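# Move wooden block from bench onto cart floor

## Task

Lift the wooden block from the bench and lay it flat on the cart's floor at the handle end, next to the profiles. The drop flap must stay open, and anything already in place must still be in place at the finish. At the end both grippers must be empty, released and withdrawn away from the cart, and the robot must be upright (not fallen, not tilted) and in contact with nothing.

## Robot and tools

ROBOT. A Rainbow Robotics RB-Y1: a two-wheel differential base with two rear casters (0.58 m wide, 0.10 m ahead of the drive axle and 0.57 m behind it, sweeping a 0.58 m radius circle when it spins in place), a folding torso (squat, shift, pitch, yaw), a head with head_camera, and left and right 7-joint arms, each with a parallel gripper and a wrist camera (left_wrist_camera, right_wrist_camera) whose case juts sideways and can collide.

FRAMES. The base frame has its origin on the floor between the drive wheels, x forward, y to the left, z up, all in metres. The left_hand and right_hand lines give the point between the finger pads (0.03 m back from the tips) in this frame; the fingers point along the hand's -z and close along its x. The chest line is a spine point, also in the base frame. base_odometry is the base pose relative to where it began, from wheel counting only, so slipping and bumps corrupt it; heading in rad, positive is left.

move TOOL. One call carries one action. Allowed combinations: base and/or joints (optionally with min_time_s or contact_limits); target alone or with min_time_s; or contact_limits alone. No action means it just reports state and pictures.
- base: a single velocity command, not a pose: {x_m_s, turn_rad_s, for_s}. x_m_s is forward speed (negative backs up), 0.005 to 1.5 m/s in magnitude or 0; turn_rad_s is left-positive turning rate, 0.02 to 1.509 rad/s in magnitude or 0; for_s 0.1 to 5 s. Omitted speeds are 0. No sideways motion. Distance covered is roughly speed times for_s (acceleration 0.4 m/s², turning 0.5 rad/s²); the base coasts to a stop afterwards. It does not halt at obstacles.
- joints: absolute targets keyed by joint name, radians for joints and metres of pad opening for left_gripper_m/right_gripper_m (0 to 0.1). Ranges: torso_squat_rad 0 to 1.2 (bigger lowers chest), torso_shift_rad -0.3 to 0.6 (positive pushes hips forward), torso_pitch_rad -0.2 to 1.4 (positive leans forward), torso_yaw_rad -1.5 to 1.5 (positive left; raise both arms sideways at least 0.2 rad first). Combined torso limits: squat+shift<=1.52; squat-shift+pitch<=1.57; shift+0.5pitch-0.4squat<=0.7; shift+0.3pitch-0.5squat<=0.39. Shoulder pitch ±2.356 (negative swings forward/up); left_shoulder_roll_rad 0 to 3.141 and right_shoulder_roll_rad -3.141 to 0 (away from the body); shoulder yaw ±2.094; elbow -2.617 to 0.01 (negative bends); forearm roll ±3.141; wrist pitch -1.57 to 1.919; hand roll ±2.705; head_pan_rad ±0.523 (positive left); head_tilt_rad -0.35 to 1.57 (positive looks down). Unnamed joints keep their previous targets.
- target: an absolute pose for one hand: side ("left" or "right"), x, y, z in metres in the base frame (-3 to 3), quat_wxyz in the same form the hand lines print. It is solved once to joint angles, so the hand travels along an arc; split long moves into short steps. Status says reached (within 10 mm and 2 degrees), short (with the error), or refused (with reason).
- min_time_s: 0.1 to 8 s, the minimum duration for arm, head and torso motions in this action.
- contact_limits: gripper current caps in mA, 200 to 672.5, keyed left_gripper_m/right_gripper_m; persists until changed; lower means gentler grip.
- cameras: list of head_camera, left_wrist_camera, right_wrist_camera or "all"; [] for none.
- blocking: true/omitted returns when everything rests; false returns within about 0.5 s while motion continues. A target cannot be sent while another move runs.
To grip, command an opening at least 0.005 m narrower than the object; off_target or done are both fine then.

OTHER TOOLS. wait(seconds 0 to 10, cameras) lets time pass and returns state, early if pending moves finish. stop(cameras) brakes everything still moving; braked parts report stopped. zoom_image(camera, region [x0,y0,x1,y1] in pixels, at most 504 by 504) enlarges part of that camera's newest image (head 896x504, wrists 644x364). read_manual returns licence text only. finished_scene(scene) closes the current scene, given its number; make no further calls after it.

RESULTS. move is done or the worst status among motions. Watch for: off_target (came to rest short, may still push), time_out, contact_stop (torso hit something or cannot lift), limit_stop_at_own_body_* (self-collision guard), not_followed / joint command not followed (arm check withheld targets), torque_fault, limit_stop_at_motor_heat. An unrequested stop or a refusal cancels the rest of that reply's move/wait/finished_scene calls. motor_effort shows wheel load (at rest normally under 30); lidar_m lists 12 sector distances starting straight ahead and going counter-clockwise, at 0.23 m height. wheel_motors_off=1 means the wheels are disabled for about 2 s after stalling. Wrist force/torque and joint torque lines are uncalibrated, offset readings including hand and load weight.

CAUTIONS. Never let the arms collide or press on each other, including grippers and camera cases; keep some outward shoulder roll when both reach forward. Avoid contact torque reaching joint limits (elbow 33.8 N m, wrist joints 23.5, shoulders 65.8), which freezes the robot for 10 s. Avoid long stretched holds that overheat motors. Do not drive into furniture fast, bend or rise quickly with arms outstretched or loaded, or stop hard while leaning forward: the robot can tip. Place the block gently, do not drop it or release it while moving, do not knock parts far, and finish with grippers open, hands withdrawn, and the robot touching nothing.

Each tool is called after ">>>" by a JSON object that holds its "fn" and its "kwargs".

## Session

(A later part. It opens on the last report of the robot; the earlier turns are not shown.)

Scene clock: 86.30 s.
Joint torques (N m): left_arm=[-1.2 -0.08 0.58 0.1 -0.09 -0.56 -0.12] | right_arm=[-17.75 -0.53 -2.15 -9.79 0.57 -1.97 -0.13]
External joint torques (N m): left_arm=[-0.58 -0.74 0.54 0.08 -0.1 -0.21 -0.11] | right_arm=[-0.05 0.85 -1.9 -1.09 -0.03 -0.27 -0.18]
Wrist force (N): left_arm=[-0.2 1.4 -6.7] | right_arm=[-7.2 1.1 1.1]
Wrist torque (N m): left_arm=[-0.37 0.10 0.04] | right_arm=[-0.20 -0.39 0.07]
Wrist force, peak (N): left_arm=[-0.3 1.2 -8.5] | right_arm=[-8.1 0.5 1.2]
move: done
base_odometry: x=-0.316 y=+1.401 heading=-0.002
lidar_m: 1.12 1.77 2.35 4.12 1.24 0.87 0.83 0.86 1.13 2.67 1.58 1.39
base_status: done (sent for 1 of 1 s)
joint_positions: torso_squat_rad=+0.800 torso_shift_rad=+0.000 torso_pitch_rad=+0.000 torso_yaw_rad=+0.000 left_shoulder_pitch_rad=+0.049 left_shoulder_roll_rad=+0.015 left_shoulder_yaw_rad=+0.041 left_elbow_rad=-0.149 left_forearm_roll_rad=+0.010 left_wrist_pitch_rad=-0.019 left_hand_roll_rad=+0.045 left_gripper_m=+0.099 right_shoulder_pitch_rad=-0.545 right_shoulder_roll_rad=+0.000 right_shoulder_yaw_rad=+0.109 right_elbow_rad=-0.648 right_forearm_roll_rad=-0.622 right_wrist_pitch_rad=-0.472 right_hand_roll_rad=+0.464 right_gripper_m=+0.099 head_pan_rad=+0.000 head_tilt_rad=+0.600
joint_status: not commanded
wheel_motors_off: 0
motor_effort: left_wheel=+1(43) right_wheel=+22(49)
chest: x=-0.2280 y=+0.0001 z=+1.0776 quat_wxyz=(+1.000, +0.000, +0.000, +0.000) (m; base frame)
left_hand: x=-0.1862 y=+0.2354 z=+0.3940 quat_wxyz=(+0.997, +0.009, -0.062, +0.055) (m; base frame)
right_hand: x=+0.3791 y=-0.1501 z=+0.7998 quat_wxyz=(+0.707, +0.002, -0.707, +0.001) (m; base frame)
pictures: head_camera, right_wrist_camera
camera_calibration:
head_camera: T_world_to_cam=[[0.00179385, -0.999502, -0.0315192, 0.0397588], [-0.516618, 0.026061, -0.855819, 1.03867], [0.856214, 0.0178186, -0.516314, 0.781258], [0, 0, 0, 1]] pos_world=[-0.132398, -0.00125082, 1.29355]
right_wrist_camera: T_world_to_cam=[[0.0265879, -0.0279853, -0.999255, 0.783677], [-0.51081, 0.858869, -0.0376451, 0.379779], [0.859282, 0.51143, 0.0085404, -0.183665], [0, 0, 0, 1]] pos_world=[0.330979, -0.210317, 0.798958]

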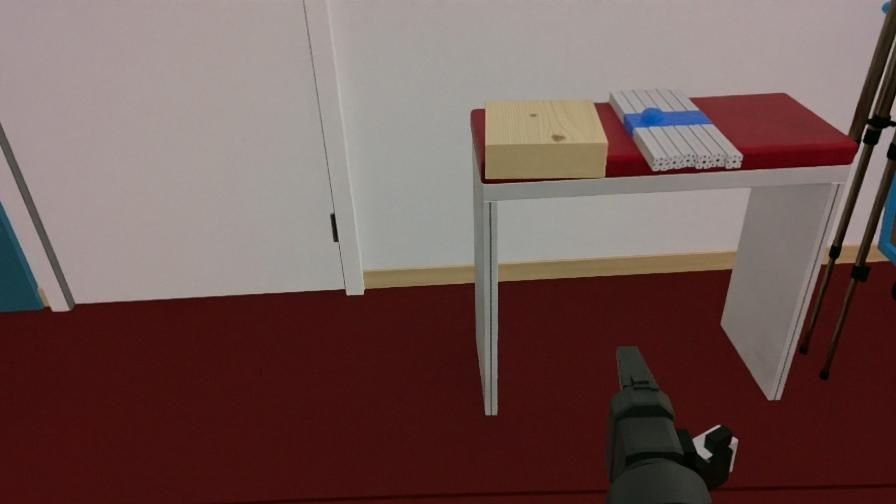

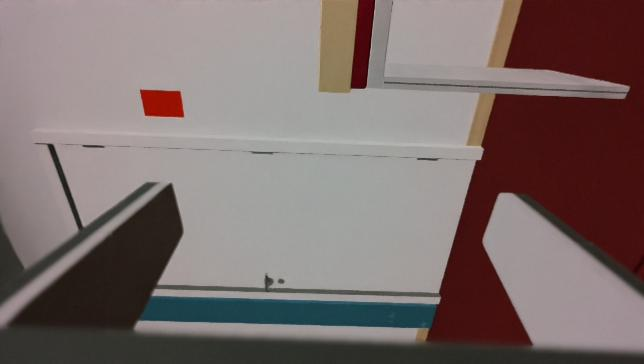

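>>> {"fn": "move", "kwargs": {"target": {"side":"right","x":0.38,"y":-0.162,"z":0.772,"quat_wxyz":[0.7071,0,-0.7071,0]}, "min_time_s": 1}}

>>> {"fn": "move", "kwargs": {"base": {"x_m_s":0.3,"for_s":2.0}, "cameras": ["head_camera","right_wrist_camera"]}}

Scene clock: 90.03 s.
Joint torques (N m): left_arm=[-1.08 -0.2 0.72 0.05 -0.11 -0.69 -0.1] | right_arm=[-20.48 -3.09 1.09 -7.43 0.59 -1.85 -0.11]
External joint torques (N m): left_arm=[-0.45 -0.86 0.68 0.03 -0.12 -0.34 -0.1] | right_arm=[-1.71 -0.16 1.25 -0.18 0.1 -0.02 -0.16]
Wrist force (N): left_arm=[-0.1 1.9 -7.7] | right_arm=[-6.8 0.5 1.0]
Wrist torque (N m): left_arm=[-0.34 0.13 0.12] | right_arm=[-0.11 -0.33 0.08]
Wrist force, peak (N): left_arm=[-0.3 1.2 -9.0] | right_arm=[-8.3 0.6 0.9]
move: short
base_odometry: x=-0.316 y=+1.401 heading=-0.002
lidar_m: 1.12 1.78 2.34 4.14 1.25 0.85 0.82 0.86 1.12 2.67 1.58 1.40
base_status: not commanded
joint_positions: torso_squat_rad=+0.800 torso_shift_rad=+0.000 torso_pitch_rad=+0.000 torso_yaw_rad=+0.000 left_shoulder_pitch_rad=+0.049 left_shoulder_roll_rad=+0.015 left_shoulder_yaw_rad=+0.041 left_elbow_rad=-0.149 left_forearm_roll_rad=+0.010 left_wrist_pitch_rad=-0.019 left_hand_roll_rad=+0.045 left_gripper_m=+0.099 right_shoulder_pitch_rad=-0.711 right_shoulder_roll_rad=-0.023 right_shoulder_yaw_rad=+0.179 right_elbow_rad=-0.267 right_forearm_roll_rad=-0.588 right_wrist_pitch_rad=-0.631 right_hand_roll_rad=+0.262 right_gripper_m=+0.099 head_pan_rad=+0.000 head_tilt_rad=+0.600
joint_status: all done
wheel_motors_off: 0
motor_effort: left_wheel=+3(3) right_wheel=+21(23)
chest: x=-0.2280 y=+0.0001 z=+1.0776 quat_wxyz=(+1.000, +0.000, +0.000, +0.000) (m; base frame)
left_hand: x=-0.1862 y=+0.2354 z=+0.3940 quat_wxyz=(+0.997, +0.009, -0.062, +0.055) (m; base frame)
right_hand: x=+0.3793 y=-0.1621 z=+0.7724 quat_wxyz=(+0.721, +0.002, -0.693, +0.002) (m; base frame)
right_hand_status: short (checked arc, as near as the solve gets, planned for 1.0 s): 1 mm and 2.3 deg off. The place is met; only the turn is off.
pictures: none

Scene clock: 93.13 s.
Joint torques (N m): left_arm=[-0.29 -0.38 0.82 0.04 -0.08 -0.7 -0.05] | right_arm=[-19.94 -3.1 0.93 -7.8 0.5 -1.86 -0.14]
External joint torques (N m): left_arm=[0.34 -1.05 0.78 0.02 -0.09 -0.35 -0.04] | right_arm=[-1.18 -0.17 1.08 -0.55 0.02 -0.03 -0.19]
Wrist force (N): left_arm=[-0.2 1.3 -7.9] | right_arm=[-7.6 0.4 0.7]
Wrist torque (N m): left_arm=[-0.29 0.12 0.08] | right_arm=[-0.12 -0.42 0.05]
Wrist force, peak (N): left_arm=[0.0 2.0 -8.5] | right_arm=[-7.8 0.7 0.8]
move: done
base_odometry: x=+0.284 y=+1.401 heading=-0.001
lidar_m: 0.53 1.14 1.53 3.68 2.16 1.49 1.42 1.48 1.93 1.61 0.95 1.07
base_status: done (sent for 2 of 2 s)
joint_positions: torso_squat_rad=+0.800 torso_shift_rad=+0.000 torso_pitch_rad=+0.000 torso_yaw_rad=+0.000 left_shoulder_pitch_rad=+0.049 left_shoulder_roll_rad=+0.015 left_shoulder_yaw_rad=+0.041 left_elbow_rad=-0.149 left_forearm_roll_rad=+0.010 left_wrist_pitch_rad=-0.019 left_hand_roll_rad=+0.045 left_gripper_m=+0.099 right_shoulder_pitch_rad=-0.711 right_shoulder_roll_rad=-0.023 right_shoulder_yaw_rad=+0.179 right_elbow_rad=-0.267 right_forearm_roll_rad=-0.588 right_wrist_pitch_rad=-0.631 right_hand_roll_rad=+0.262 right_gripper_m=+0.099 head_pan_rad=+0.000 head_tilt_rad=+0.600
joint_status: not commanded
wheel_motors_off: 0
motor_effort: left_wheel=+9(44) right_wheel=-8(48)
chest: x=-0.2279 y=+0.0001 z=+1.0776 quat_wxyz=(+1.000, +0.000, +0.000, +0.000) (m; base frame)
left_hand: x=-0.1861 y=+0.2354 z=+0.3940 quat_wxyz=(+0.997, +0.009, -0.062, +0.055) (m; base frame)
right_hand: x=+0.3794 y=-0.1621 z=+0.7723 quat_wxyz=(+0.721, +0.002, -0.693, +0.002) (m; base frame)
pictures: head_camera, right_wrist_camera
camera_calibration:
head_camera: T_world_to_cam=[[0.00178646, -0.999502, -0.0315188, 0.039757], [-0.516809, 0.0260605, -0.855704, 1.0386], [0.856099, 0.0178179, -0.516504, 0.781319], [0, 0, 0, 1]] pos_world=[-0.132198, -0.00125082, 1.29355]
right_wrist_camera: T_world_to_cam=[[-0.0133085, -0.028579, -0.999503, 0.771061], [-0.512616, 0.858435, -0.0177199, 0.37435], [0.858515, 0.512125, -0.0260746, -0.150361], [0, 0, 0, 1]] pos_world=[0.331247, -0.222316, 0.77339]

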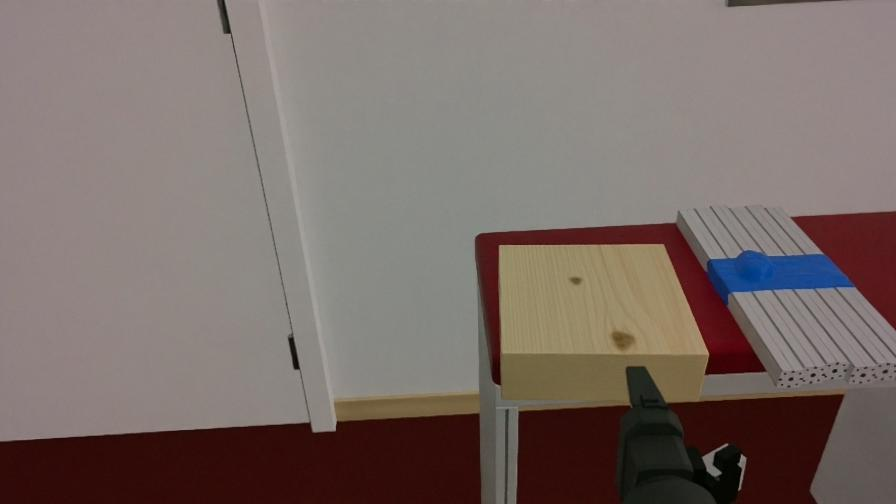

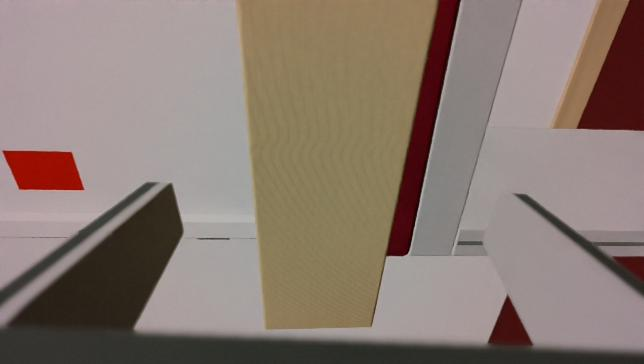

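>>> {"fn": "move", "kwargs": {"target": {"side":"right","x":0.33,"y":-0.16,"z":0.778,"quat_wxyz":[0.7071,0,-0.7071,0]}, "min_time_s": 1}}

>>> {"fn": "move", "kwargs": {"base": {"x_m_s":0.1,"for_s":1.1}, "cameras": ["head_camera","right_wrist_camera"]}}

Scene clock: 97.60 s.
Joint torques (N m): left_arm=[-0.72 -0.07 0.58 0.06 -0.06 -0.58 0.01] | right_arm=[-14.92 1.48 -1.85 -10.17 0.34 -1.82 0.12]
External joint torques (N m): left_arm=[-0.1 -0.73 0.54 0.04 -0.06 -0.23 0.02] | right_arm=[-0.45 1.47 -1.54 -1.27 -0.27 -0.16 0.07]
Wrist force (N): left_arm=[-0.1 1.3 -7.5] | right_arm=[-7.2 1.0 1.2]
Wrist torque (N m): left_arm=[-0.30 0.12 0.10] | right_arm=[-0.18 -0.38 -0.16]
Wrist force, peak (N): left_arm=[-0.7 1.5 -8.4] | right_arm=[-8.2 2.5 2.1]
move: done
base_odometry: x=+0.284 y=+1.401 heading=-0.001
lidar_m: 0.52 1.15 1.52 3.69 2.13 1.48 1.42 1.47 1.92 1.61 0.95 1.06
base_status: not commanded
joint_positions: torso_squat_rad=+0.800 torso_shift_rad=+0.000 torso_pitch_rad=+0.000 torso_yaw_rad=+0.000 left_shoulder_pitch_rad=+0.049 left_shoulder_roll_rad=+0.015 left_shoulder_yaw_rad=+0.041 left_elbow_rad=-0.149 left_forearm_roll_rad=+0.010 left_wrist_pitch_rad=-0.019 left_hand_roll_rad=+0.045 left_gripper_m=+0.099 right_shoulder_pitch_rad=-0.304 right_shoulder_roll_rad=-0.004 right_shoulder_yaw_rad=+0.155 right_elbow_rad=-0.909 right_forearm_roll_rad=-0.613 right_wrist_pitch_rad=-0.443 right_hand_roll_rad=+0.503 right_gripper_m=+0.099 head_pan_rad=+0.000 head_tilt_rad=+0.600
joint_status: all done
wheel_motors_off: 0
motor_effort: left_wheel=+11(11) right_wheel=-9(11)
chest: x=-0.2279 y=+0.0001 z=+1.0776 quat_wxyz=(+1.000, +0.000, +0.000, +0.000) (m; base frame)
left_hand: x=-0.1861 y=+0.2354 z=+0.3940 quat_wxyz=(+0.997, +0.009, -0.062, +0.055) (m; base frame)
right_hand: x=+0.3298 y=-0.1601 z=+0.7779 quat_wxyz=(+0.706, +0.001, -0.708, +0.001) (m; base frame)
right_hand_status: reached (checked arc, planned for 1.0 s): 0 mm and 0.2 deg off.
pictures: none

Scene clock: 99.30 s.
Joint torques (N m): left_arm=[-0.51 -0.01 0.36 0.07 -0.09 -0.57 -0.07] | right_arm=[-15.09 0.94 -1.86 -10.03 0.4 -1.73 -0.07]
External joint torques (N m): left_arm=[0.12 -0.67 0.32 0.05 -0.09 -0.22 -0.06] | right_arm=[-0.62 0.93 -1.55 -1.13 -0.21 -0.07 -0.12]
Wrist force (N): left_arm=[0.2 1.2 -6.9] | right_arm=[-7.1 0.4 1.4]
Wrist torque (N m): left_arm=[-0.32 0.15 0.09] | right_arm=[-0.09 -0.39 -0.18]
Wrist force, peak (N): left_arm=[0.0 2.2 -8.5] | right_arm=[-8.0 0.4 1.3]
move: done
base_odometry: x=+0.394 y=+1.400 heading=+0.000
lidar_m: 0.41 1.02 1.39 3.36 2.32 1.63 1.52 1.58 2.08 1.24 0.90 1.07
base_status: done (sent for 1.1 of 1.1 s)
joint_positions: torso_squat_rad=+0.800 torso_shift_rad=+0.000 torso_pitch_rad=+0.000 torso_yaw_rad=+0.000 left_shoulder_pitch_rad=+0.049 left_shoulder_roll_rad=+0.015 left_shoulder_yaw_rad=+0.041 left_elbow_rad=-0.149 left_forearm_roll_rad=+0.010 left_wrist_pitch_rad=-0.019 left_hand_roll_rad=+0.045 left_gripper_m=+0.099 right_shoulder_pitch_rad=-0.304 right_shoulder_roll_rad=-0.004 right_shoulder_yaw_rad=+0.155 right_elbow_rad=-0.909 right_forearm_roll_rad=-0.613 right_wrist_pitch_rad=-0.443 right_hand_roll_rad=+0.503 right_gripper_m=+0.099 head_pan_rad=+0.000 head_tilt_rad=+0.600
joint_status: not commanded
wheel_motors_off: 0
motor_effort: left_wheel=+12(34) right_wheel=-12(30)
chest: x=-0.2279 y=+0.0001 z=+1.0776 quat_wxyz=(+1.000, +0.000, +0.000, +0.000) (m; base frame)
left_hand: x=-0.1861 y=+0.2354 z=+0.3940 quat_wxyz=(+0.997, +0.009, -0.062, +0.055) (m; base frame)
right_hand: x=+0.3298 y=-0.1601 z=+0.7779 quat_wxyz=(+0.706, +0.001, -0.708, +0.001) (m; base frame)
pictures: head_camera, right_wrist_camera
camera_calibration:
head_camera: T_world_to_cam=[[0.00178646, -0.999502, -0.0315188, 0.0397572], [-0.516809, 0.0260605, -0.855704, 1.03855], [0.856099, 0.0178179, -0.516504, 0.781405], [0, 0, 0, 1]] pos_world=[-0.132298, -0.00125082, 1.29355]
right_wrist_camera: T_world_to_cam=[[0.0292407, -0.0290292, -0.999151, 0.76179], [-0.507825, 0.860537, -0.0398637, 0.363356], [0.860964, 0.50856, 0.0104209, -0.138494], [0, 0, 0, 1]] pos_world=[0.281484, -0.220135, 0.777071]

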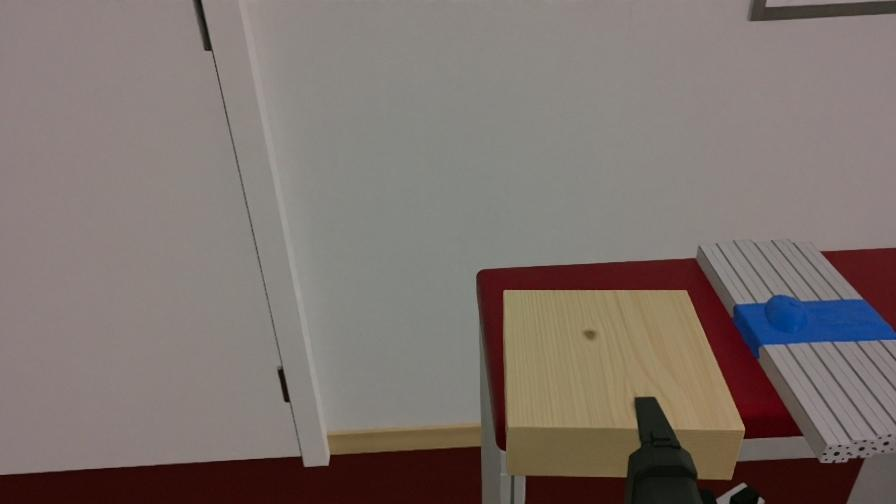

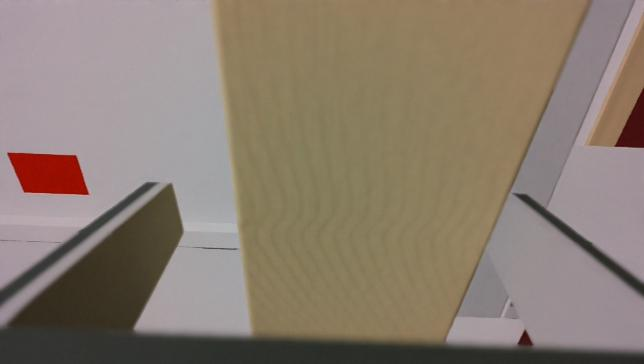

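>>> {"fn": "move", "kwargs": {"target": {"side":"right","x":0.33,"y":-0.16,"z":0.768,"quat_wxyz":[0.7071,0,-0.7071,0]}, "min_time_s": 1}}

>>> {"fn": "move", "kwargs": {"base": {"x_m_s":0.05,"for_s":0.84}, "cameras": ["head_camera","right_wrist_camera"]}}

Scene clock: 102.93 s.
Joint torques (N m): left_arm=[-0.89 -0.02 1.1 -0.02 0 -0.56 -0.09] | right_arm=[-17.03 -0.9 0.92 -8.82 0.84 -1.88 -0.3]
External joint torques (N m): left_arm=[-0.27 -0.69 1.06 -0.04 -0.01 -0.2 -0.08] | right_arm=[-2.39 -0.75 1.29 -0.14 0.23 -0.19 -0.35]
Wrist force (N): left_arm=[0.4 1.2 -7.7] | right_arm=[-7.5 0.5 1.0]
Wrist torque (N m): left_arm=[-0.26 0.19 0.11] | right_arm=[-0.15 -0.45 0.03]
Wrist force, peak (N): left_arm=[-0.3 0.9 -8.5] | right_arm=[-8.1 0.2 1.3]
move: done
base_odometry: x=+0.394 y=+1.400 heading=+0.000
lidar_m: 0.41 1.03 1.37 3.35 2.31 1.63 1.53 1.59 2.09 1.24 0.89 1.06
base_status: not commanded
joint_positions: torso_squat_rad=+0.800 torso_shift_rad=+0.000 torso_pitch_rad=+0.000 torso_yaw_rad=+0.000 left_shoulder_pitch_rad=+0.049 left_shoulder_roll_rad=+0.015 left_shoulder_yaw_rad=+0.041 left_elbow_rad=-0.149 left_forearm_roll_rad=+0.010 left_wrist_pitch_rad=-0.019 left_hand_roll_rad=+0.045 left_gripper_m=+0.099 right_shoulder_pitch_rad=-0.328 right_shoulder_roll_rad=-0.008 right_shoulder_yaw_rad=+0.168 right_elbow_rad=-0.841 right_forearm_roll_rad=-0.609 right_wrist_pitch_rad=-0.481 right_hand_roll_rad=+0.475 right_gripper_m=+0.099 head_pan_rad=+0.000 head_tilt_rad=+0.600
joint_status: all done
wheel_motors_off: 0
motor_effort: left_wheel=+11(12) right_wheel=-12(13)
chest: x=-0.2280 y=+0.0001 z=+1.0776 quat_wxyz=(+1.000, +0.000, +0.000, +0.000) (m; base frame)
left_hand: x=-0.1861 y=+0.2354 z=+0.3940 quat_wxyz=(+0.997, +0.009, -0.062, +0.055) (m; base frame)
right_hand: x=+0.3293 y=-0.1605 z=+0.7683 quat_wxyz=(+0.709, +0.000, -0.706, +0.000) (m; base frame)
right_hand_status: reached (checked arc, planned for 1.0 s): 1 mm and 0.3 deg off.
pictures: none

Scene clock: 104.37 s.
Joint torques (N m): left_arm=[-0.88 -0.23 1 0.22 -0.04 -0.6 -0.06] | right_arm=[-16.01 -0.74 0.41 -9.35 0.87 -1.9 -0.36]
External joint torques (N m): left_arm=[-0.25 -0.9 0.96 0.2 -0.05 -0.25 -0.05] | right_arm=[-1.37 -0.58 0.78 -0.67 0.25 -0.21 -0.41]
Wrist force (N): left_arm=[-0.1 0.9 -8.1] | right_arm=[-7.7 0.6 1.1]
Wrist torque (N m): left_arm=[-0.23 0.12 0.07] | right_arm=[-0.13 -0.44 0.06]
Wrist force, peak (N): left_arm=[0.1 1.5 -8.1] | right_arm=[-7.7 0.3 1.5]
move: done
base_odometry: x=+0.435 y=+1.400 heading=+0.000
lidar_m: 0.38 1.00 1.32 3.24 2.38 1.67 1.57 1.63 2.13 1.25 0.88 1.07
base_status: done (sent for 0.83 of 0.83 s)
joint_positions: torso_squat_rad=+0.800 torso_shift_rad=+0.000 torso_pitch_rad=+0.000 torso_yaw_rad=+0.000 left_shoulder_pitch_rad=+0.049 left_shoulder_roll_rad=+0.015 left_shoulder_yaw_rad=+0.041 left_elbow_rad=-0.149 left_forearm_roll_rad=+0.010 left_wrist_pitch_rad=-0.019 left_hand_roll_rad=+0.045 left_gripper_m=+0.099 right_shoulder_pitch_rad=-0.328 right_shoulder_roll_rad=-0.008 right_shoulder_yaw_rad=+0.168 right_elbow_rad=-0.841 right_forearm_roll_rad=-0.609 right_wrist_pitch_rad=-0.482 right_hand_roll_rad=+0.475 right_gripper_m=+0.099 head_pan_rad=+0.000 head_tilt_rad=+0.600
joint_status: not commanded
wheel_motors_off: 0
motor_effort: left_wheel=+11(36) right_wheel=-10(26)
chest: x=-0.2280 y=+0.0001 z=+1.0776 quat_wxyz=(+1.000, +0.000, +0.000, +0.000) (m; base frame)
left_hand: x=-0.1861 y=+0.2354 z=+0.3940 quat_wxyz=(+0.997, +0.009, -0.062, +0.055) (m; base frame)
right_hand: x=+0.3294 y=-0.1605 z=+0.7684 quat_wxyz=(+0.709, +0.000, -0.706, +0.000) (m; base frame)
pictures: head_camera, right_wrist_camera
camera_calibration:
head_camera: T_world_to_cam=[[0.00178913, -0.999501, -0.0315221, 0.0397618], [-0.516736, 0.0260635, -0.855748, 1.03862], [0.856143, 0.0178197, -0.516432, 0.781317], [0, 0, 0, 1]] pos_world=[-0.132298, -0.00125082, 1.29355]
right_wrist_camera: T_world_to_cam=[[0.0220479, -0.0297291, -0.999315, 0.754569], [-0.506201, 0.86163, -0.0368014, 0.360372], [0.862133, 0.506666, 0.00394828, -0.133477], [0, 0, 0, 1]] pos_world=[0.280859, -0.220446, 0.767841]

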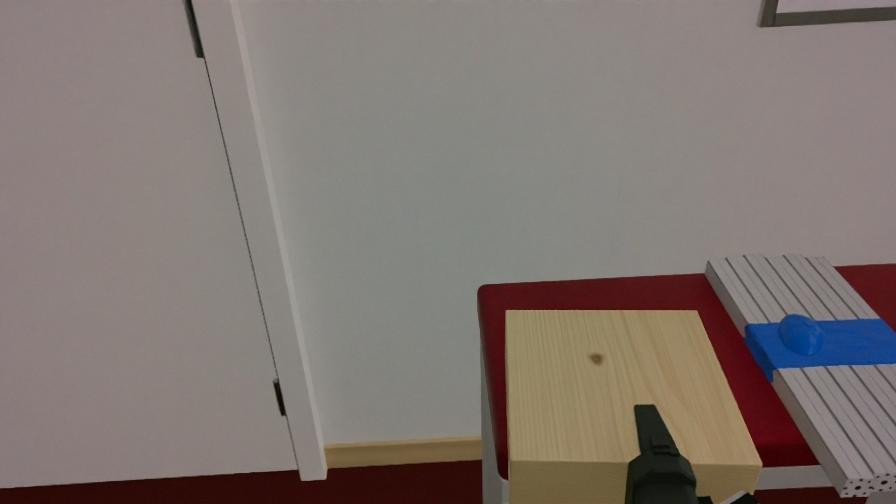

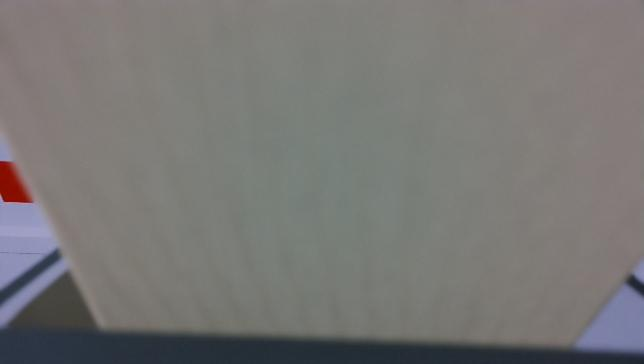

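>>> {"fn": "move", "kwargs": {"joints": {"right_gripper_m":0.04}}}

>>> {"fn": "move", "kwargs": {"joints": {"torso_squat_rad":0.7}, "min_time_s": 1.5, "cameras": ["head_camera","right_wrist_camera"]}}

Scene clock: 106.47 s.
Joint torques (N m): left_arm=[-1.04 -0.05 0.94 0.05 0.03 -0.66 -0.13] | right_arm=[-15.92 -1.13 0.6 -9.06 0.93 -1.68 -0.05]
External joint torques (N m): left_arm=[-0.41 -0.72 0.9 0.03 0.03 -0.3 -0.12] | right_arm=[-1.28 -0.98 0.96 -0.39 0.31 0.01 -0.1]
Wrist force (N): left_arm=[-0.1 1.5 -8.1] | right_arm=[-6.1 0.8 0.4]
Wrist torque (N m): left_arm=[-0.33 0.14 0.08] | right_arm=[-0.13 -0.58 -0.13]
Wrist force, peak (N): left_arm=[0.2 1.2 -8.6] | right_arm=[-7.9 1.3 1.5]
move: off_target
base_odometry: x=+0.435 y=+1.400 heading=+0.000
lidar_m: 0.37 0.99 1.32 3.24 2.38 1.67 1.56 1.63 2.15 1.25 0.87 1.07
base_status: not commanded
joint_positions: torso_squat_rad=+0.800 torso_shift_rad=+0.000 torso_pitch_rad=+0.000 torso_yaw_rad=+0.000 left_shoulder_pitch_rad=+0.049 left_shoulder_roll_rad=+0.015 left_shoulder_yaw_rad=+0.041 left_elbow_rad=-0.149 left_forearm_roll_rad=+0.010 left_wrist_pitch_rad=-0.019 left_hand_roll_rad=+0.045 left_gripper_m=+0.099 right_shoulder_pitch_rad=-0.328 right_shoulder_roll_rad=-0.008 right_shoulder_yaw_rad=+0.168 right_elbow_rad=-0.841 right_forearm_roll_rad=-0.609 right_wrist_pitch_rad=-0.482 right_hand_roll_rad=+0.475 right_gripper_m=+0.076 head_pan_rad=+0.000 head_tilt_rad=+0.600
joint_status: right_gripper_m off_target (ended at +0.076, target +0.040)
wheel_motors_off: 0
motor_effort: left_wheel=+10(11) right_wheel=-11(13)
chest: x=-0.2280 y=+0.0001 z=+1.0776 quat_wxyz=(+1.000, +0.000, +0.000, +0.000) (m; base frame)
left_hand: x=-0.1861 y=+0.2354 z=+0.3940 quat_wxyz=(+0.997, +0.009, -0.062, +0.055) (m; base frame)
right_hand: x=+0.3294 y=-0.1604 z=+0.7685 quat_wxyz=(+0.709, +0.000, -0.706, +0.000) (m; base frame)
pictures: none

Scene clock: 108.27 s.
Joint torques (N m): left_arm=[-0.73 -0.03 0.78 0.34 -0.12 -0.62 0.02] | right_arm=[-24.32 -0.88 0.52 -18.94 1.25 -6.96 0.04]
External joint torques (N m): left_arm=[-0.13 -0.7 0.74 0.31 -0.13 -0.27 0.02] | right_arm=[-9.74 -0.73 0.88 -10.29 0.64 -5.27 -0.01]
Wrist force (N): left_arm=[-0.1 1.3 -7.8] | right_arm=[-24.3 1.1 0.7]
Wrist torque (N m): left_arm=[-0.25 0.14 0.12] | right_arm=[-0.11 1.30 0.27]
Wrist force, peak (N): left_arm=[-0.1 1.3 -8.2] | right_arm=[-25.8 1.2 0.2]
move: done
base_odometry: x=+0.435 y=+1.400 heading=+0.000
lidar_m: 0.37 0.99 1.31 3.24 2.39 1.66 1.57 1.63 2.14 1.26 0.87 1.06
base_status: not commanded
joint_positions: torso_squat_rad=+0.700 torso_shift_rad=+0.000 torso_pitch_rad=+0.001 torso_yaw_rad=+0.000 left_shoulder_pitch_rad=+0.049 left_shoulder_roll_rad=+0.015 left_shoulder_yaw_rad=+0.041 left_elbow_rad=-0.149 left_forearm_roll_rad=+0.010 left_wrist_pitch_rad=-0.019 left_hand_roll_rad=+0.045 left_gripper_m=+0.099 right_shoulder_pitch_rad=-0.326 right_shoulder_roll_rad=-0.008 right_shoulder_yaw_rad=+0.168 right_elbow_rad=-0.839 right_forearm_roll_rad=-0.609 right_wrist_pitch_rad=-0.480 right_hand_roll_rad=+0.475 right_gripper_m=+0.074 head_pan_rad=+0.000 head_tilt_rad=+0.600
joint_status: all done
wheel_motors_off: 0
motor_effort: left_wheel=+10(11) right_wheel=-11(13)
chest: x=-0.2276 y=+0.0001 z=+1.1253 quat_wxyz=(+1.000, +0.000, +0.000, +0.000) (m; base frame)
left_hand: x=-0.1863 y=+0.2354 z=+0.4417 quat_wxyz=(+0.997, +0.009, -0.061, +0.055) (m; base frame)
right_hand: x=+0.3285 y=-0.1609 z=+0.8132 quat_wxyz=(+0.711, -0.001, -0.703, +0.000) (m; base frame)
pictures: head_camera, right_wrist_camera
camera_calibration:
head_camera: T_world_to_cam=[[0.00176412, -0.999502, -0.0315209, 0.0412563], [-0.517426, 0.026061, -0.855331, 1.07901], [0.855726, 0.0178186, -0.517122, 0.806258], [0, 0, 0, 1]] pos_world=[-0.131699, -0.00125082, 1.34115]
right_wrist_camera: T_world_to_cam=[[0.0158422, -0.0301832, -0.999419, 0.801442], [-0.506204, 0.861741, -0.0340492, 0.359703], [0.862268, 0.506449, -0.001627, -0.128211], [0, 0, 0, 1]] pos_world=[0.279938, -0.220849, 0.813015]

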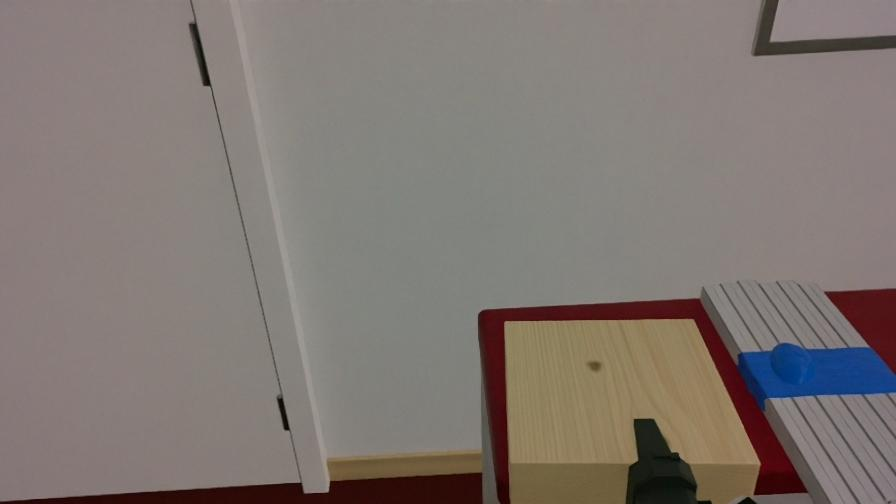

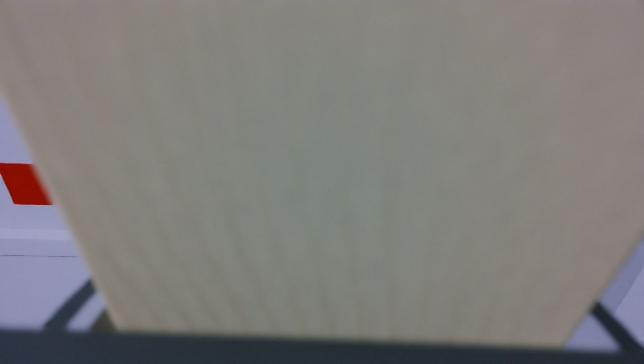

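>>> {"fn": "move", "kwargs": {"joints": {"torso_squat_rad":0.4}, "base": {"x_m_s":-0.3,"for_s":1.8}, "min_time_s": 2}}

>>> {"fn": "move", "kwargs": {"base": {"turn_rad_s":-0.6,"for_s":2.617}}}

>>> {"fn": "move", "kwargs": {"base": {"x_m_s":0.4,"for_s":3.15}}}

>>> {"fn": "move", "kwargs": {"base": {"turn_rad_s":0.6,"for_s":2.617}, "joints": {"head_tilt_rad":0.75}, "cameras": ["head_camera"]}}

>>> {"fn": "move", "kwargs": {"joints": {"head_tilt_rad":0.65,"torso_squat_rad":0.8}, "cameras": ["head_camera","right_wrist_camera"]}}

Scene clock: 115.03 s.
Joint torques (N m): left_arm=[-1.07 -0.17 0.86 0.02 -0.11 -0.62 0.07] | right_arm=[-25.97 -0.33 0.09 -19.67 1.45 -7.08 -0.08]
External joint torques (N m): left_arm=[-0.46 -0.83 0.82 -0.01 -0.11 -0.27 0.08] | right_arm=[-11.39 -0.18 0.46 -11.01 0.84 -5.39 -0.13]
Wrist force (N): left_arm=[0.4 1.5 -7.4] | right_arm=[-24.3 0.6 0.7]
Wrist torque (N m): left_arm=[-0.32 0.20 0.13] | right_arm=[-0.20 1.26 0.31]
Wrist force, peak (N): left_arm=[0.1 1.1 -8.8] | right_arm=[-26.1 1.2 -1.5]
move: done
base_odometry: x=-0.105 y=+1.400 heading=+0.002
lidar_m: 0.91 1.52 2.02 4.23 1.54 1.09 1.04 1.07 1.42 3.38 1.45 1.22
base_status: done (sent for 1.8 of 1.8 s)
joint_positions: torso_squat_rad=+0.400 torso_shift_rad=+0.000 torso_pitch_rad=+0.001 torso_yaw_rad=+0.000 left_shoulder_pitch_rad=+0.049 left_shoulder_roll_rad=+0.015 left_shoulder_yaw_rad=+0.041 left_elbow_rad=-0.149 left_forearm_roll_rad=+0.010 left_wrist_pitch_rad=-0.019 left_hand_roll_rad=+0.045 left_gripper_m=+0.099 right_shoulder_pitch_rad=-0.325 right_shoulder_roll_rad=-0.008 right_shoulder_yaw_rad=+0.168 right_elbow_rad=-0.839 right_forearm_roll_rad=-0.609 right_wrist_pitch_rad=-0.480 right_hand_roll_rad=+0.475 right_gripper_m=+0.074 head_pan_rad=+0.000 head_tilt_rad=+0.600
joint_status: all done
wheel_motors_off: 0
motor_effort: left_wheel=+18(52) right_wheel=-19(32)
chest: x=-0.2276 y=+0.0000 z=+1.2347 quat_wxyz=(+1.000, +0.000, +0.000, +0.000) (m; base frame)
left_hand: x=-0.1863 y=+0.2354 z=+0.5510 quat_wxyz=(+0.997, +0.009, -0.061, +0.055) (m; base frame)
right_hand: x=+0.3283 y=-0.1610 z=+0.9224 quat_wxyz=(+0.711, -0.001, -0.703, +0.000) (m; base frame)
pictures: none

Scene clock: 119.20 s.
Joint torques (N m): left_arm=[-0.85 -0.24 0.9 0.21 -0.07 -0.58 0.09] | right_arm=[-25.52 -0.27 0.27 -19.48 1.28 -7.19 -0.03]
External joint torques (N m): left_arm=[-0.25 -0.91 0.86 0.18 -0.07 -0.23 0.09] | right_arm=[-10.95 -0.12 0.64 -10.83 0.67 -5.5 -0.08]
Wrist force (N): left_arm=[0.3 1.1 -8.1] | right_arm=[-24.4 1.6 0.3]
Wrist torque (N m): left_arm=[-0.26 0.15 0.07] | right_arm=[-0.10 1.29 0.31]
Wrist force, peak (N): left_arm=[0.2 1.3 -8.4] | right_arm=[-25.5 0.1 0.4]
move: done
base_odometry: x=-0.105 y=+1.400 heading=-1.577
lidar_m: 3.17 1.45 1.23 0.92 1.53 2.00 4.22 1.59 1.10 1.04 1.06 1.37
base_status: done (sent for 2.63 of 2.63 s)
joint_positions: torso_squat_rad=+0.400 torso_shift_rad=+0.000 torso_pitch_rad=+0.001 torso_yaw_rad=+0.000 left_shoulder_pitch_rad=+0.049 left_shoulder_roll_rad=+0.015 left_shoulder_yaw_rad=+0.041 left_elbow_rad=-0.149 left_forearm_roll_rad=+0.010 left_wrist_pitch_rad=-0.019 left_hand_roll_rad=+0.045 left_gripper_m=+0.099 right_shoulder_pitch_rad=-0.325 right_shoulder_roll_rad=-0.008 right_shoulder_yaw_rad=+0.168 right_elbow_rad=-0.839 right_forearm_roll_rad=-0.609 right_wrist_pitch_rad=-0.480 right_hand_roll_rad=+0.475 right_gripper_m=+0.074 head_pan_rad=+0.000 head_tilt_rad=+0.600
joint_status: not commanded
wheel_motors_off: 0
motor_effort: left_wheel=+21(48) right_wheel=+1(39)
chest: x=-0.2276 y=+0.0000 z=+1.2347 quat_wxyz=(+1.000, +0.000, +0.000, +0.000) (m; base frame)
left_hand: x=-0.1863 y=+0.2354 z=+0.5510 quat_wxyz=(+0.997, +0.009, -0.061, +0.055) (m; base frame)
right_hand: x=+0.3283 y=-0.1610 z=+0.9223 quat_wxyz=(+0.711, -0.001, -0.703, +0.000) (m; base frame)
pictures: none

Scene clock: 123.73 s.
Joint torques (N m): left_arm=[-0.26 0.06 0.78 0.08 -0.07 -0.66 -0.09] | right_arm=[-25.87 0.21 -0.49 -19.67 1.27 -7.13 -0.04]
External joint torques (N m): left_arm=[0.35 -0.61 0.74 0.05 -0.07 -0.31 -0.08] | right_arm=[-11.3 0.36 -0.12 -11.02 0.66 -5.44 -0.09]
Wrist force (N): left_arm=[-0.3 0.9 -7.7] | right_arm=[-25.4 0.7 0.3]
Wrist torque (N m): left_arm=[-0.20 0.08 0.10] | right_arm=[-0.07 1.25 0.33]
Wrist force, peak (N): left_arm=[-0.3 1.1 -8.5] | right_arm=[-26.0 1.9 -0.5]
move: done
base_odometry: x=-0.114 y=+0.133 heading=-1.577
lidar_m: 2.88 1.21 0.85 0.79 1.09 1.54 5.02 1.46 1.02 0.94 0.94 1.23
base_status: done (sent for 3.17 of 3.17 s)
joint_positions: torso_squat_rad=+0.400 torso_shift_rad=+0.000 torso_pitch_rad=+0.001 torso_yaw_rad=+0.000 left_shoulder_pitch_rad=+0.049 left_shoulder_roll_rad=+0.015 left_shoulder_yaw_rad=+0.041 left_elbow_rad=-0.149 left_forearm_roll_rad=+0.010 left_wrist_pitch_rad=-0.019 left_hand_roll_rad=+0.045 left_gripper_m=+0.099 right_shoulder_pitch_rad=-0.325 right_shoulder_roll_rad=-0.008 right_shoulder_yaw_rad=+0.168 right_elbow_rad=-0.839 right_forearm_roll_rad=-0.609 right_wrist_pitch_rad=-0.480 right_hand_roll_rad=+0.475 right_gripper_m=+0.074 head_pan_rad=+0.000 head_tilt_rad=+0.600
joint_status: not commanded
wheel_motors_off: 0
motor_effort: left_wheel=+3(47) right_wheel=-2(45)
chest: x=-0.2275 y=+0.0000 z=+1.2347 quat_wxyz=(+1.000, +0.000, +0.000, +0.000) (m; base frame)
left_hand: x=-0.1862 y=+0.2354 z=+0.5511 quat_wxyz=(+0.997, +0.009, -0.061, +0.055) (m; base frame)
right_hand: x=+0.3283 y=-0.1610 z=+0.9223 quat_wxyz=(+0.711, -0.001, -0.703, +0.000) (m; base frame)
pictures: none

Scene clock: 127.90 s.
Joint torques (N m): left_arm=[-0.41 -0.19 0.55 0.04 -0.01 -0.56 -0.12] | right_arm=[-26.29 0.21 -0.15 -19.77 1.16 -7.06 -0.09]
External joint torques (N m): left_arm=[0.19 -0.86 0.51 0.01 -0.02 -0.2 -0.11] | right_arm=[-11.72 0.35 0.21 -11.12 0.55 -5.37 -0.14]
Wrist force (N): left_arm=[-0.2 1.5 -7.8] | right_arm=[-24.4 1.2 0.6]
Wrist torque (N m): left_arm=[-0.31 0.15 0.09] | right_arm=[-0.09 1.21 0.31]
Wrist force, peak (N): left_arm=[0.1 1.8 -8.3] | right_arm=[-25.3 0.4 0.7]
move: done
base_odometry: x=-0.114 y=+0.134 heading=+0.002
lidar_m: 0.80 1.09 1.52 4.61 1.40 0.99 0.92 0.97 1.28 3.07 1.20 0.84
base_status: done (sent for 2.63 of 2.63 s)
joint_positions: torso_squat_rad=+0.400 torso_shift_rad=+0.000 torso_pitch_rad=+0.001 torso_yaw_rad=+0.000 left_shoulder_pitch_rad=+0.049 left_shoulder_roll_rad=+0.015 left_shoulder_yaw_rad=+0.041 left_elbow_rad=-0.149 left_forearm_roll_rad=+0.010 left_wrist_pitch_rad=-0.019 left_hand_roll_rad=+0.045 left_gripper_m=+0.099 right_shoulder_pitch_rad=-0.325 right_shoulder_roll_rad=-0.008 right_shoulder_yaw_rad=+0.168 right_elbow_rad=-0.839 right_forearm_roll_rad=-0.609 right_wrist_pitch_rad=-0.480 right_hand_roll_rad=+0.475 right_gripper_m=+0.074 head_pan_rad=+0.000 head_tilt_rad=+0.750
joint_status: all done
wheel_motors_off: 0
motor_effort: left_wheel=+4(46) right_wheel=+18(42)
chest: x=-0.2276 y=+0.0000 z=+1.2347 quat_wxyz=(+1.000, +0.000, +0.000, +0.000) (m; base frame)
left_hand: x=-0.1862 y=+0.2354 z=+0.5511 quat_wxyz=(+0.997, +0.009, -0.061, +0.055) (m; base frame)
right_hand: x=+0.3283 y=-0.1610 z=+0.9223 quat_wxyz=(+0.711, -0.001, -0.703, +0.000) (m; base frame)
pictures: head_camera
camera_calibration:
head_camera: T_world_to_cam=[[-0.00295137, -0.999497, -0.0315709, 0.043706], [-0.639344, 0.0261616, -0.768476, 1.02284], [0.768915, 0.0179166, -0.6391, 1.02004], [0, 0, 0, 1]] pos_world=[-0.130245, -0.00135077, 1.43931]

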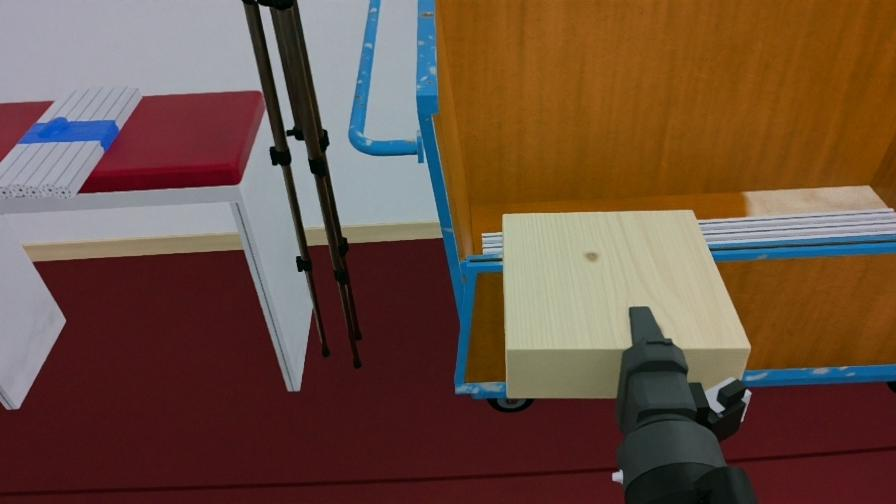

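Scene clock: 130.03 s.
Joint torques (N m): left_arm=[-0.33 -0.26 0.83 0.13 -0.06 -0.68 -0.05] | right_arm=[-25.5 0.43 -0.13 -19.69 1.42 -7.21 -0.05]
External joint torques (N m): left_arm=[0.28 -0.93 0.79 0.1 -0.06 -0.32 -0.04] | right_arm=[-10.93 0.57 0.23 -11.04 0.81 -5.52 -0.1]
Wrist force (N): left_arm=[-0.4 1.2 -8.0] | right_arm=[-25.0 1.0 0.1]
Wrist torque (N m): left_arm=[-0.25 0.08 0.09] | right_arm=[-0.12 1.27 0.32]
Wrist force, peak (N): left_arm=[0.1 1.6 -8.5] | right_arm=[-25.9 1.7 0.3]
move: done
base_odometry: x=-0.114 y=+0.134 heading=+0.002
lidar_m: 0.80 1.09 1.53 4.62 1.41 1.00 0.93 0.96 1.27 3.06 1.19 0.84
base_status: not commanded
joint_positions: torso_squat_rad=+0.800 torso_shift_rad=+0.000 torso_pitch_rad=+0.001 torso_yaw_rad=+0.000 left_shoulder_pitch_rad=+0.049 left_shoulder_roll_rad=+0.015 left_shoulder_yaw_rad=+0.041 left_elbow_rad=-0.149 left_forearm_roll_rad=+0.010 left_wrist_pitch_rad=-0.019 left_hand_roll_rad=+0.045 left_gripper_m=+0.099 right_shoulder_pitch_rad=-0.325 right_shoulder_roll_rad=-0.008 right_shoulder_yaw_rad=+0.168 right_elbow_rad=-0.839 right_forearm_roll_rad=-0.609 right_wrist_pitch_rad=-0.480 right_hand_roll_rad=+0.475 right_gripper_m=+0.074 head_pan_rad=+0.000 head_tilt_rad=+0.650
joint_status: all done
wheel_motors_off: 0
motor_effort: left_wheel=+4(5) right_wheel=+19(23)
chest: x=-0.2277 y=+0.0000 z=+1.0777 quat_wxyz=(+1.000, +0.000, +0.000, +0.000) (m; base frame)
left_hand: x=-0.1862 y=+0.2354 z=+0.3940 quat_wxyz=(+0.997, +0.009, -0.061, +0.055) (m; base frame)
right_hand: x=+0.3283 y=-0.1611 z=+0.7653 quat_wxyz=(+0.711, -0.001, -0.703, +0.000) (m; base frame)
pictures: head_camera, right_wrist_camera
camera_calibration:
head_camera: T_world_to_cam=[[0.000219481, -0.999497, -0.0317073, 0.0395727], [-0.559336, 0.0261608, -0.828528, 0.995199], [0.828941, 0.0179169, -0.559049, 0.829853], [0, 0, 0, 1]] pos_world=[-0.131257, -0.00135077, 1.28973]
right_wrist_camera: T_world_to_cam=[[0.0154072, -0.0304346, -0.999418, 0.753734], [-0.506144, 0.861777, -0.0340459, 0.358049], [0.862311, 0.506374, -0.00212675, -0.12771], [0, 0, 0, 1]] pos_world=[0.279737, -0.22095, 0.765213]

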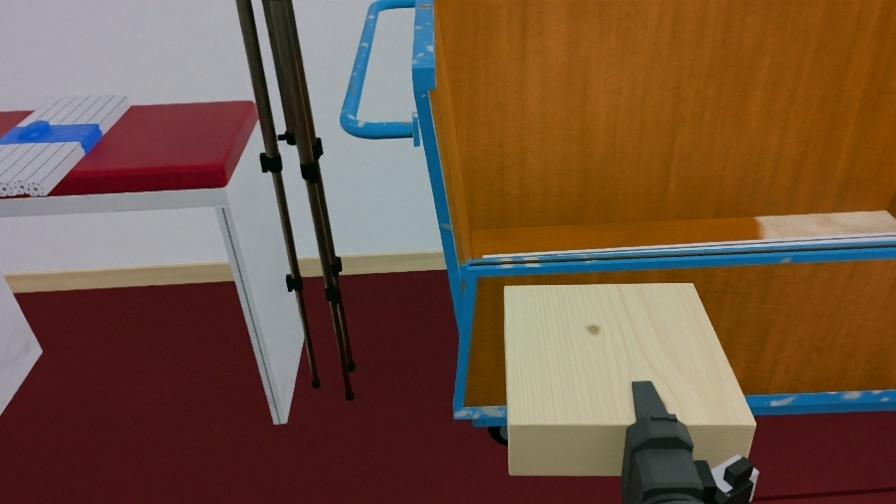

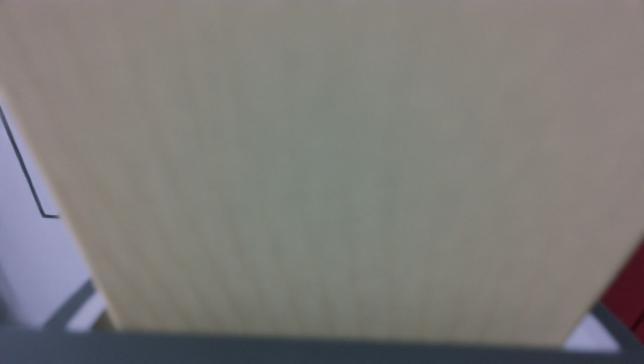

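>>> {"fn": "zoom_image", "kwargs": {"camera": "head_camera", "region": [430, 170, 630, 300]}}

>>> {"fn": "move", "kwargs": {"joints": {"head_tilt_rad":0.85,"torso_squat_rad":0.02}, "base": {"x_m_s":0.15,"for_s":1.4}, "cameras": ["head_camera"]}}

>>> {"fn": "zoom_image", "kwargs": {"camera": "head_camera", "region": [400, 170, 650, 330]}}

Scaled by 2.520 from the camera's 896x504 image, which has a finer 1280x720 frame.

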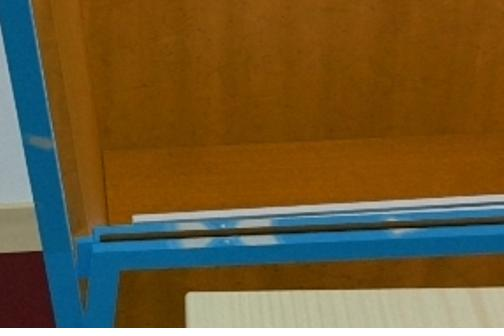

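Scene clock: 135.33 s.
Joint torques (N m): left_arm=[-0.4 -0.06 0.77 0.08 -0.06 -0.54 -0.04] | right_arm=[-26 0.4 -0.46 -19.84 1.32 -7.1 -0.05]
External joint torques (N m): left_arm=[0.21 -0.73 0.73 0.06 -0.06 -0.19 -0.04] | right_arm=[-11.43 0.54 -0.1 -11.19 0.71 -5.41 -0.1]
Wrist force (N): left_arm=[-0.2 1.4 -7.7] | right_arm=[-24.5 0.4 0.1]
Wrist torque (N m): left_arm=[-0.32 0.15 0.10] | right_arm=[-0.02 1.28 0.30]
Wrist force, peak (N): left_arm=[-0.1 1.4 -8.7] | right_arm=[-26.4 1.0 0.5]
move: done
base_odometry: x=+0.096 y=+0.134 heading=+0.003
lidar_m: 0.59 0.91 1.41 4.63 1.72 1.20 1.14 1.20 1.58 3.79 0.89 0.63
base_status: done (sent for 1.4 of 1.4 s)
joint_positions: torso_squat_rad=+0.020 torso_shift_rad=+0.000 torso_pitch_rad=+0.001 torso_yaw_rad=+0.000 left_shoulder_pitch_rad=+0.049 left_shoulder_roll_rad=+0.015 left_shoulder_yaw_rad=+0.041 left_elbow_rad=-0.149 left_forearm_roll_rad=+0.010 left_wrist_pitch_rad=-0.019 left_hand_roll_rad=+0.045 left_gripper_m=+0.099 right_shoulder_pitch_rad=-0.325 right_shoulder_roll_rad=-0.008 right_shoulder_yaw_rad=+0.168 right_elbow_rad=-0.839 right_forearm_roll_rad=-0.609 right_wrist_pitch_rad=-0.480 right_hand_roll_rad=+0.475 right_gripper_m=+0.074 head_pan_rad=+0.000 head_tilt_rad=+0.850
joint_status: all done
wheel_motors_off: 0
motor_effort: left_wheel=+11(39) right_wheel=-10(48)
chest: x=-0.2275 y=+0.0000 z=+1.2898 quat_wxyz=(+1.000, +0.000, +0.000, +0.000) (m; base frame)
left_hand: x=-0.1862 y=+0.2354 z=+0.6062 quat_wxyz=(+0.997, +0.009, -0.061, +0.055) (m; base frame)
right_hand: x=+0.3284 y=-0.1610 z=+0.9773 quat_wxyz=(+0.711, -0.001, -0.703, +0.000) (m; base frame)
pictures: head_camera
camera_calibration:
head_camera: T_world_to_cam=[[-0.00609314, -0.999497, -0.0311179, 0.0441271], [-0.712955, 0.0261623, -0.700721, 0.94926], [0.701183, 0.0179161, -0.712756, 1.15097], [0, 0, 0, 1]] pos_world=[-0.129994, -0.00135077, 1.4869]

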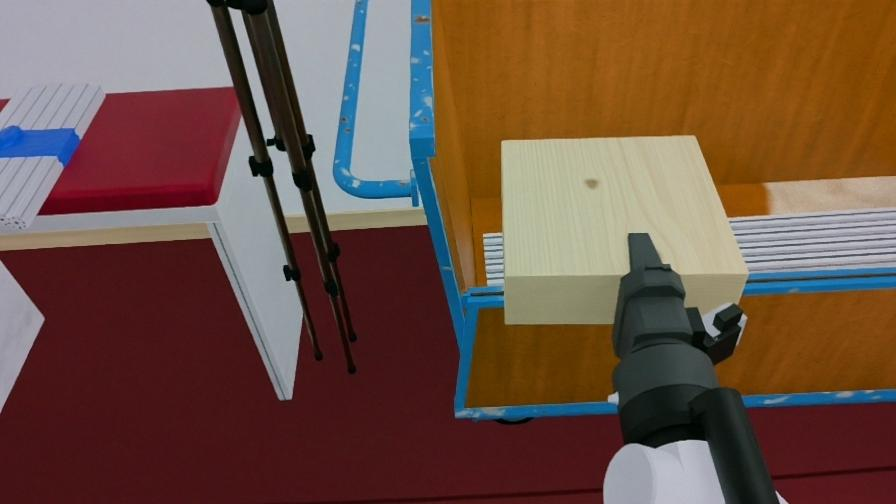

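Scaled by 2.016 from the camera's 896x504 image, which has a finer 1280x720 frame.

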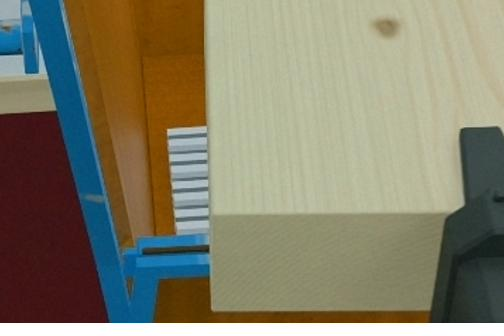

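>>> {"fn": "move", "kwargs": {"target": {"side":"left","x":0.5,"y":0.15,"z":1.15,"quat_wxyz":[0.866,0,-0.5,0]}, "min_time_s": 2, "cameras": ["head_camera","left_wrist_camera"]}}

Scene clock: 148.97 s.
Joint torques (N m): left_arm=[-22.91 6.74 2.13 -10.17 -0.47 -1.81 0.14] | right_arm=[-26.03 0.37 -0.49 -19.78 1.24 -7.04 -0.09]
External joint torques (N m): left_arm=[3.34 -1.53 1.85 0.09 -0.3 -0.07 0.19] | right_arm=[-11.46 0.52 -0.13 -11.13 0.63 -5.35 -0.14]
Wrist force (N): left_arm=[-5.1 1.7 -3.9] | right_arm=[-24.7 1.4 0.2]
Wrist torque (N m): left_arm=[-0.36 -0.11 0.16] | right_arm=[-0.18 1.25 0.30]
Wrist force, peak (N): left_arm=[-3.3 1.6 -7.9] | right_arm=[-25.4 1.3 0.8]
move: short
base_odometry: x=+0.096 y=+0.134 heading=+0.003
lidar_m: 0.58 0.90 1.41 4.64 1.72 1.22 1.14 1.18 1.57 3.78 0.90 0.64
base_status: not commanded
joint_positions: torso_squat_rad=+0.020 torso_shift_rad=+0.000 torso_pitch_rad=+0.001 torso_yaw_rad=+0.000 left_shoulder_pitch_rad=-1.274 left_shoulder_roll_rad=+0.146 left_shoulder_yaw_rad=+0.106 left_elbow_rad=-0.267 left_forearm_roll_rad=-0.100 left_wrist_pitch_rad=+0.393 left_hand_roll_rad=+0.330 left_gripper_m=+0.099 right_shoulder_pitch_rad=-0.325 right_shoulder_roll_rad=-0.008 right_shoulder_yaw_rad=+0.168 right_elbow_rad=-0.839 right_forearm_roll_rad=-0.609 right_wrist_pitch_rad=-0.480 right_hand_roll_rad=+0.475 right_gripper_m=+0.074 head_pan_rad=+0.000 head_tilt_rad=+0.850
joint_status: all done
wheel_motors_off: 0
motor_effort: left_wheel=+10(12) right_wheel=-10(12)
chest: x=-0.2275 y=+0.0000 z=+1.2898 quat_wxyz=(+1.000, +0.000, +0.000, +0.000) (m; base frame)
left_hand: x=+0.4979 y=+0.1502 z=+1.1509 quat_wxyz=(+0.850, -0.011, -0.527, -0.007) (m; base frame)
left_hand_status: short (checked arc, as near as the solve gets, planned for 2.0 s): 2 mm and 3.9 deg off. The place is met; only the turn is off.
right_hand: x=+0.3284 y=-0.1610 z=+0.9774 quat_wxyz=(+0.711, -0.001, -0.703, +0.000) (m; base frame)
pictures: head_camera, left_wrist_camera
camera_calibration:
head_camera: T_world_to_cam=[[-0.00609163, -0.999497, -0.0311217, 0.0441323], [-0.712856, 0.0261664, -0.700822, 0.949351], [0.701284, 0.0179161, -0.712657, 1.15091], [0, 0, 0, 1]] pos_world=[-0.130094, -0.00135075, 1.4869]
left_wrist_camera: T_world_to_cam=[[0.451881, 0.0271939, 0.891664, -1.25583], [-0.419128, -0.875873, 0.23912, 0.0940137], [0.787486, -0.481775, -0.384393, 0.195209], [0, 0, 0, 1]] pos_world=[0.453167, 0.210542, 1.17234]

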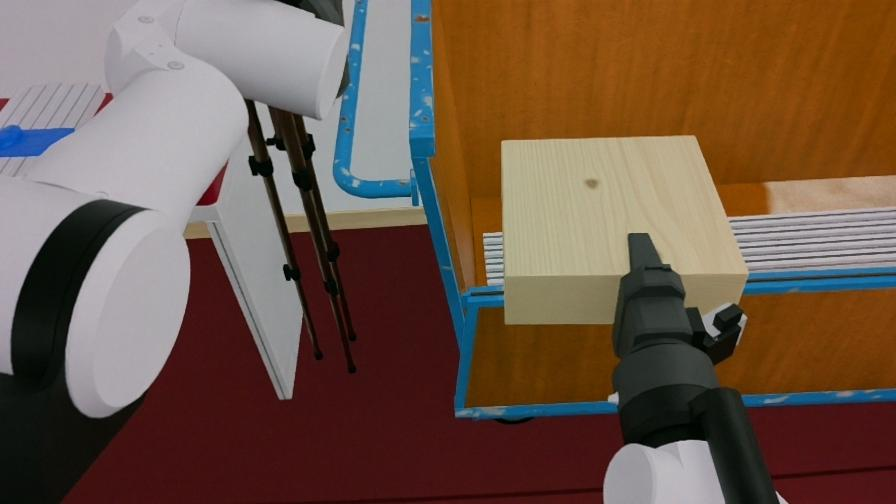

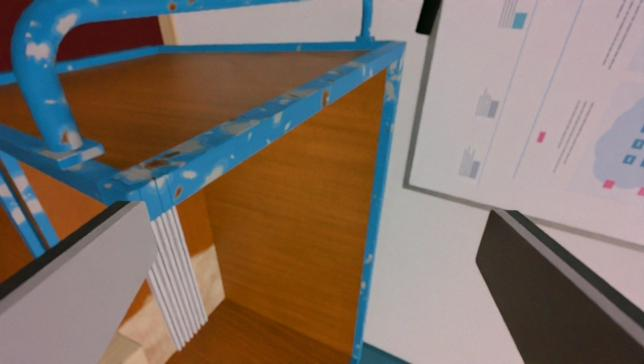

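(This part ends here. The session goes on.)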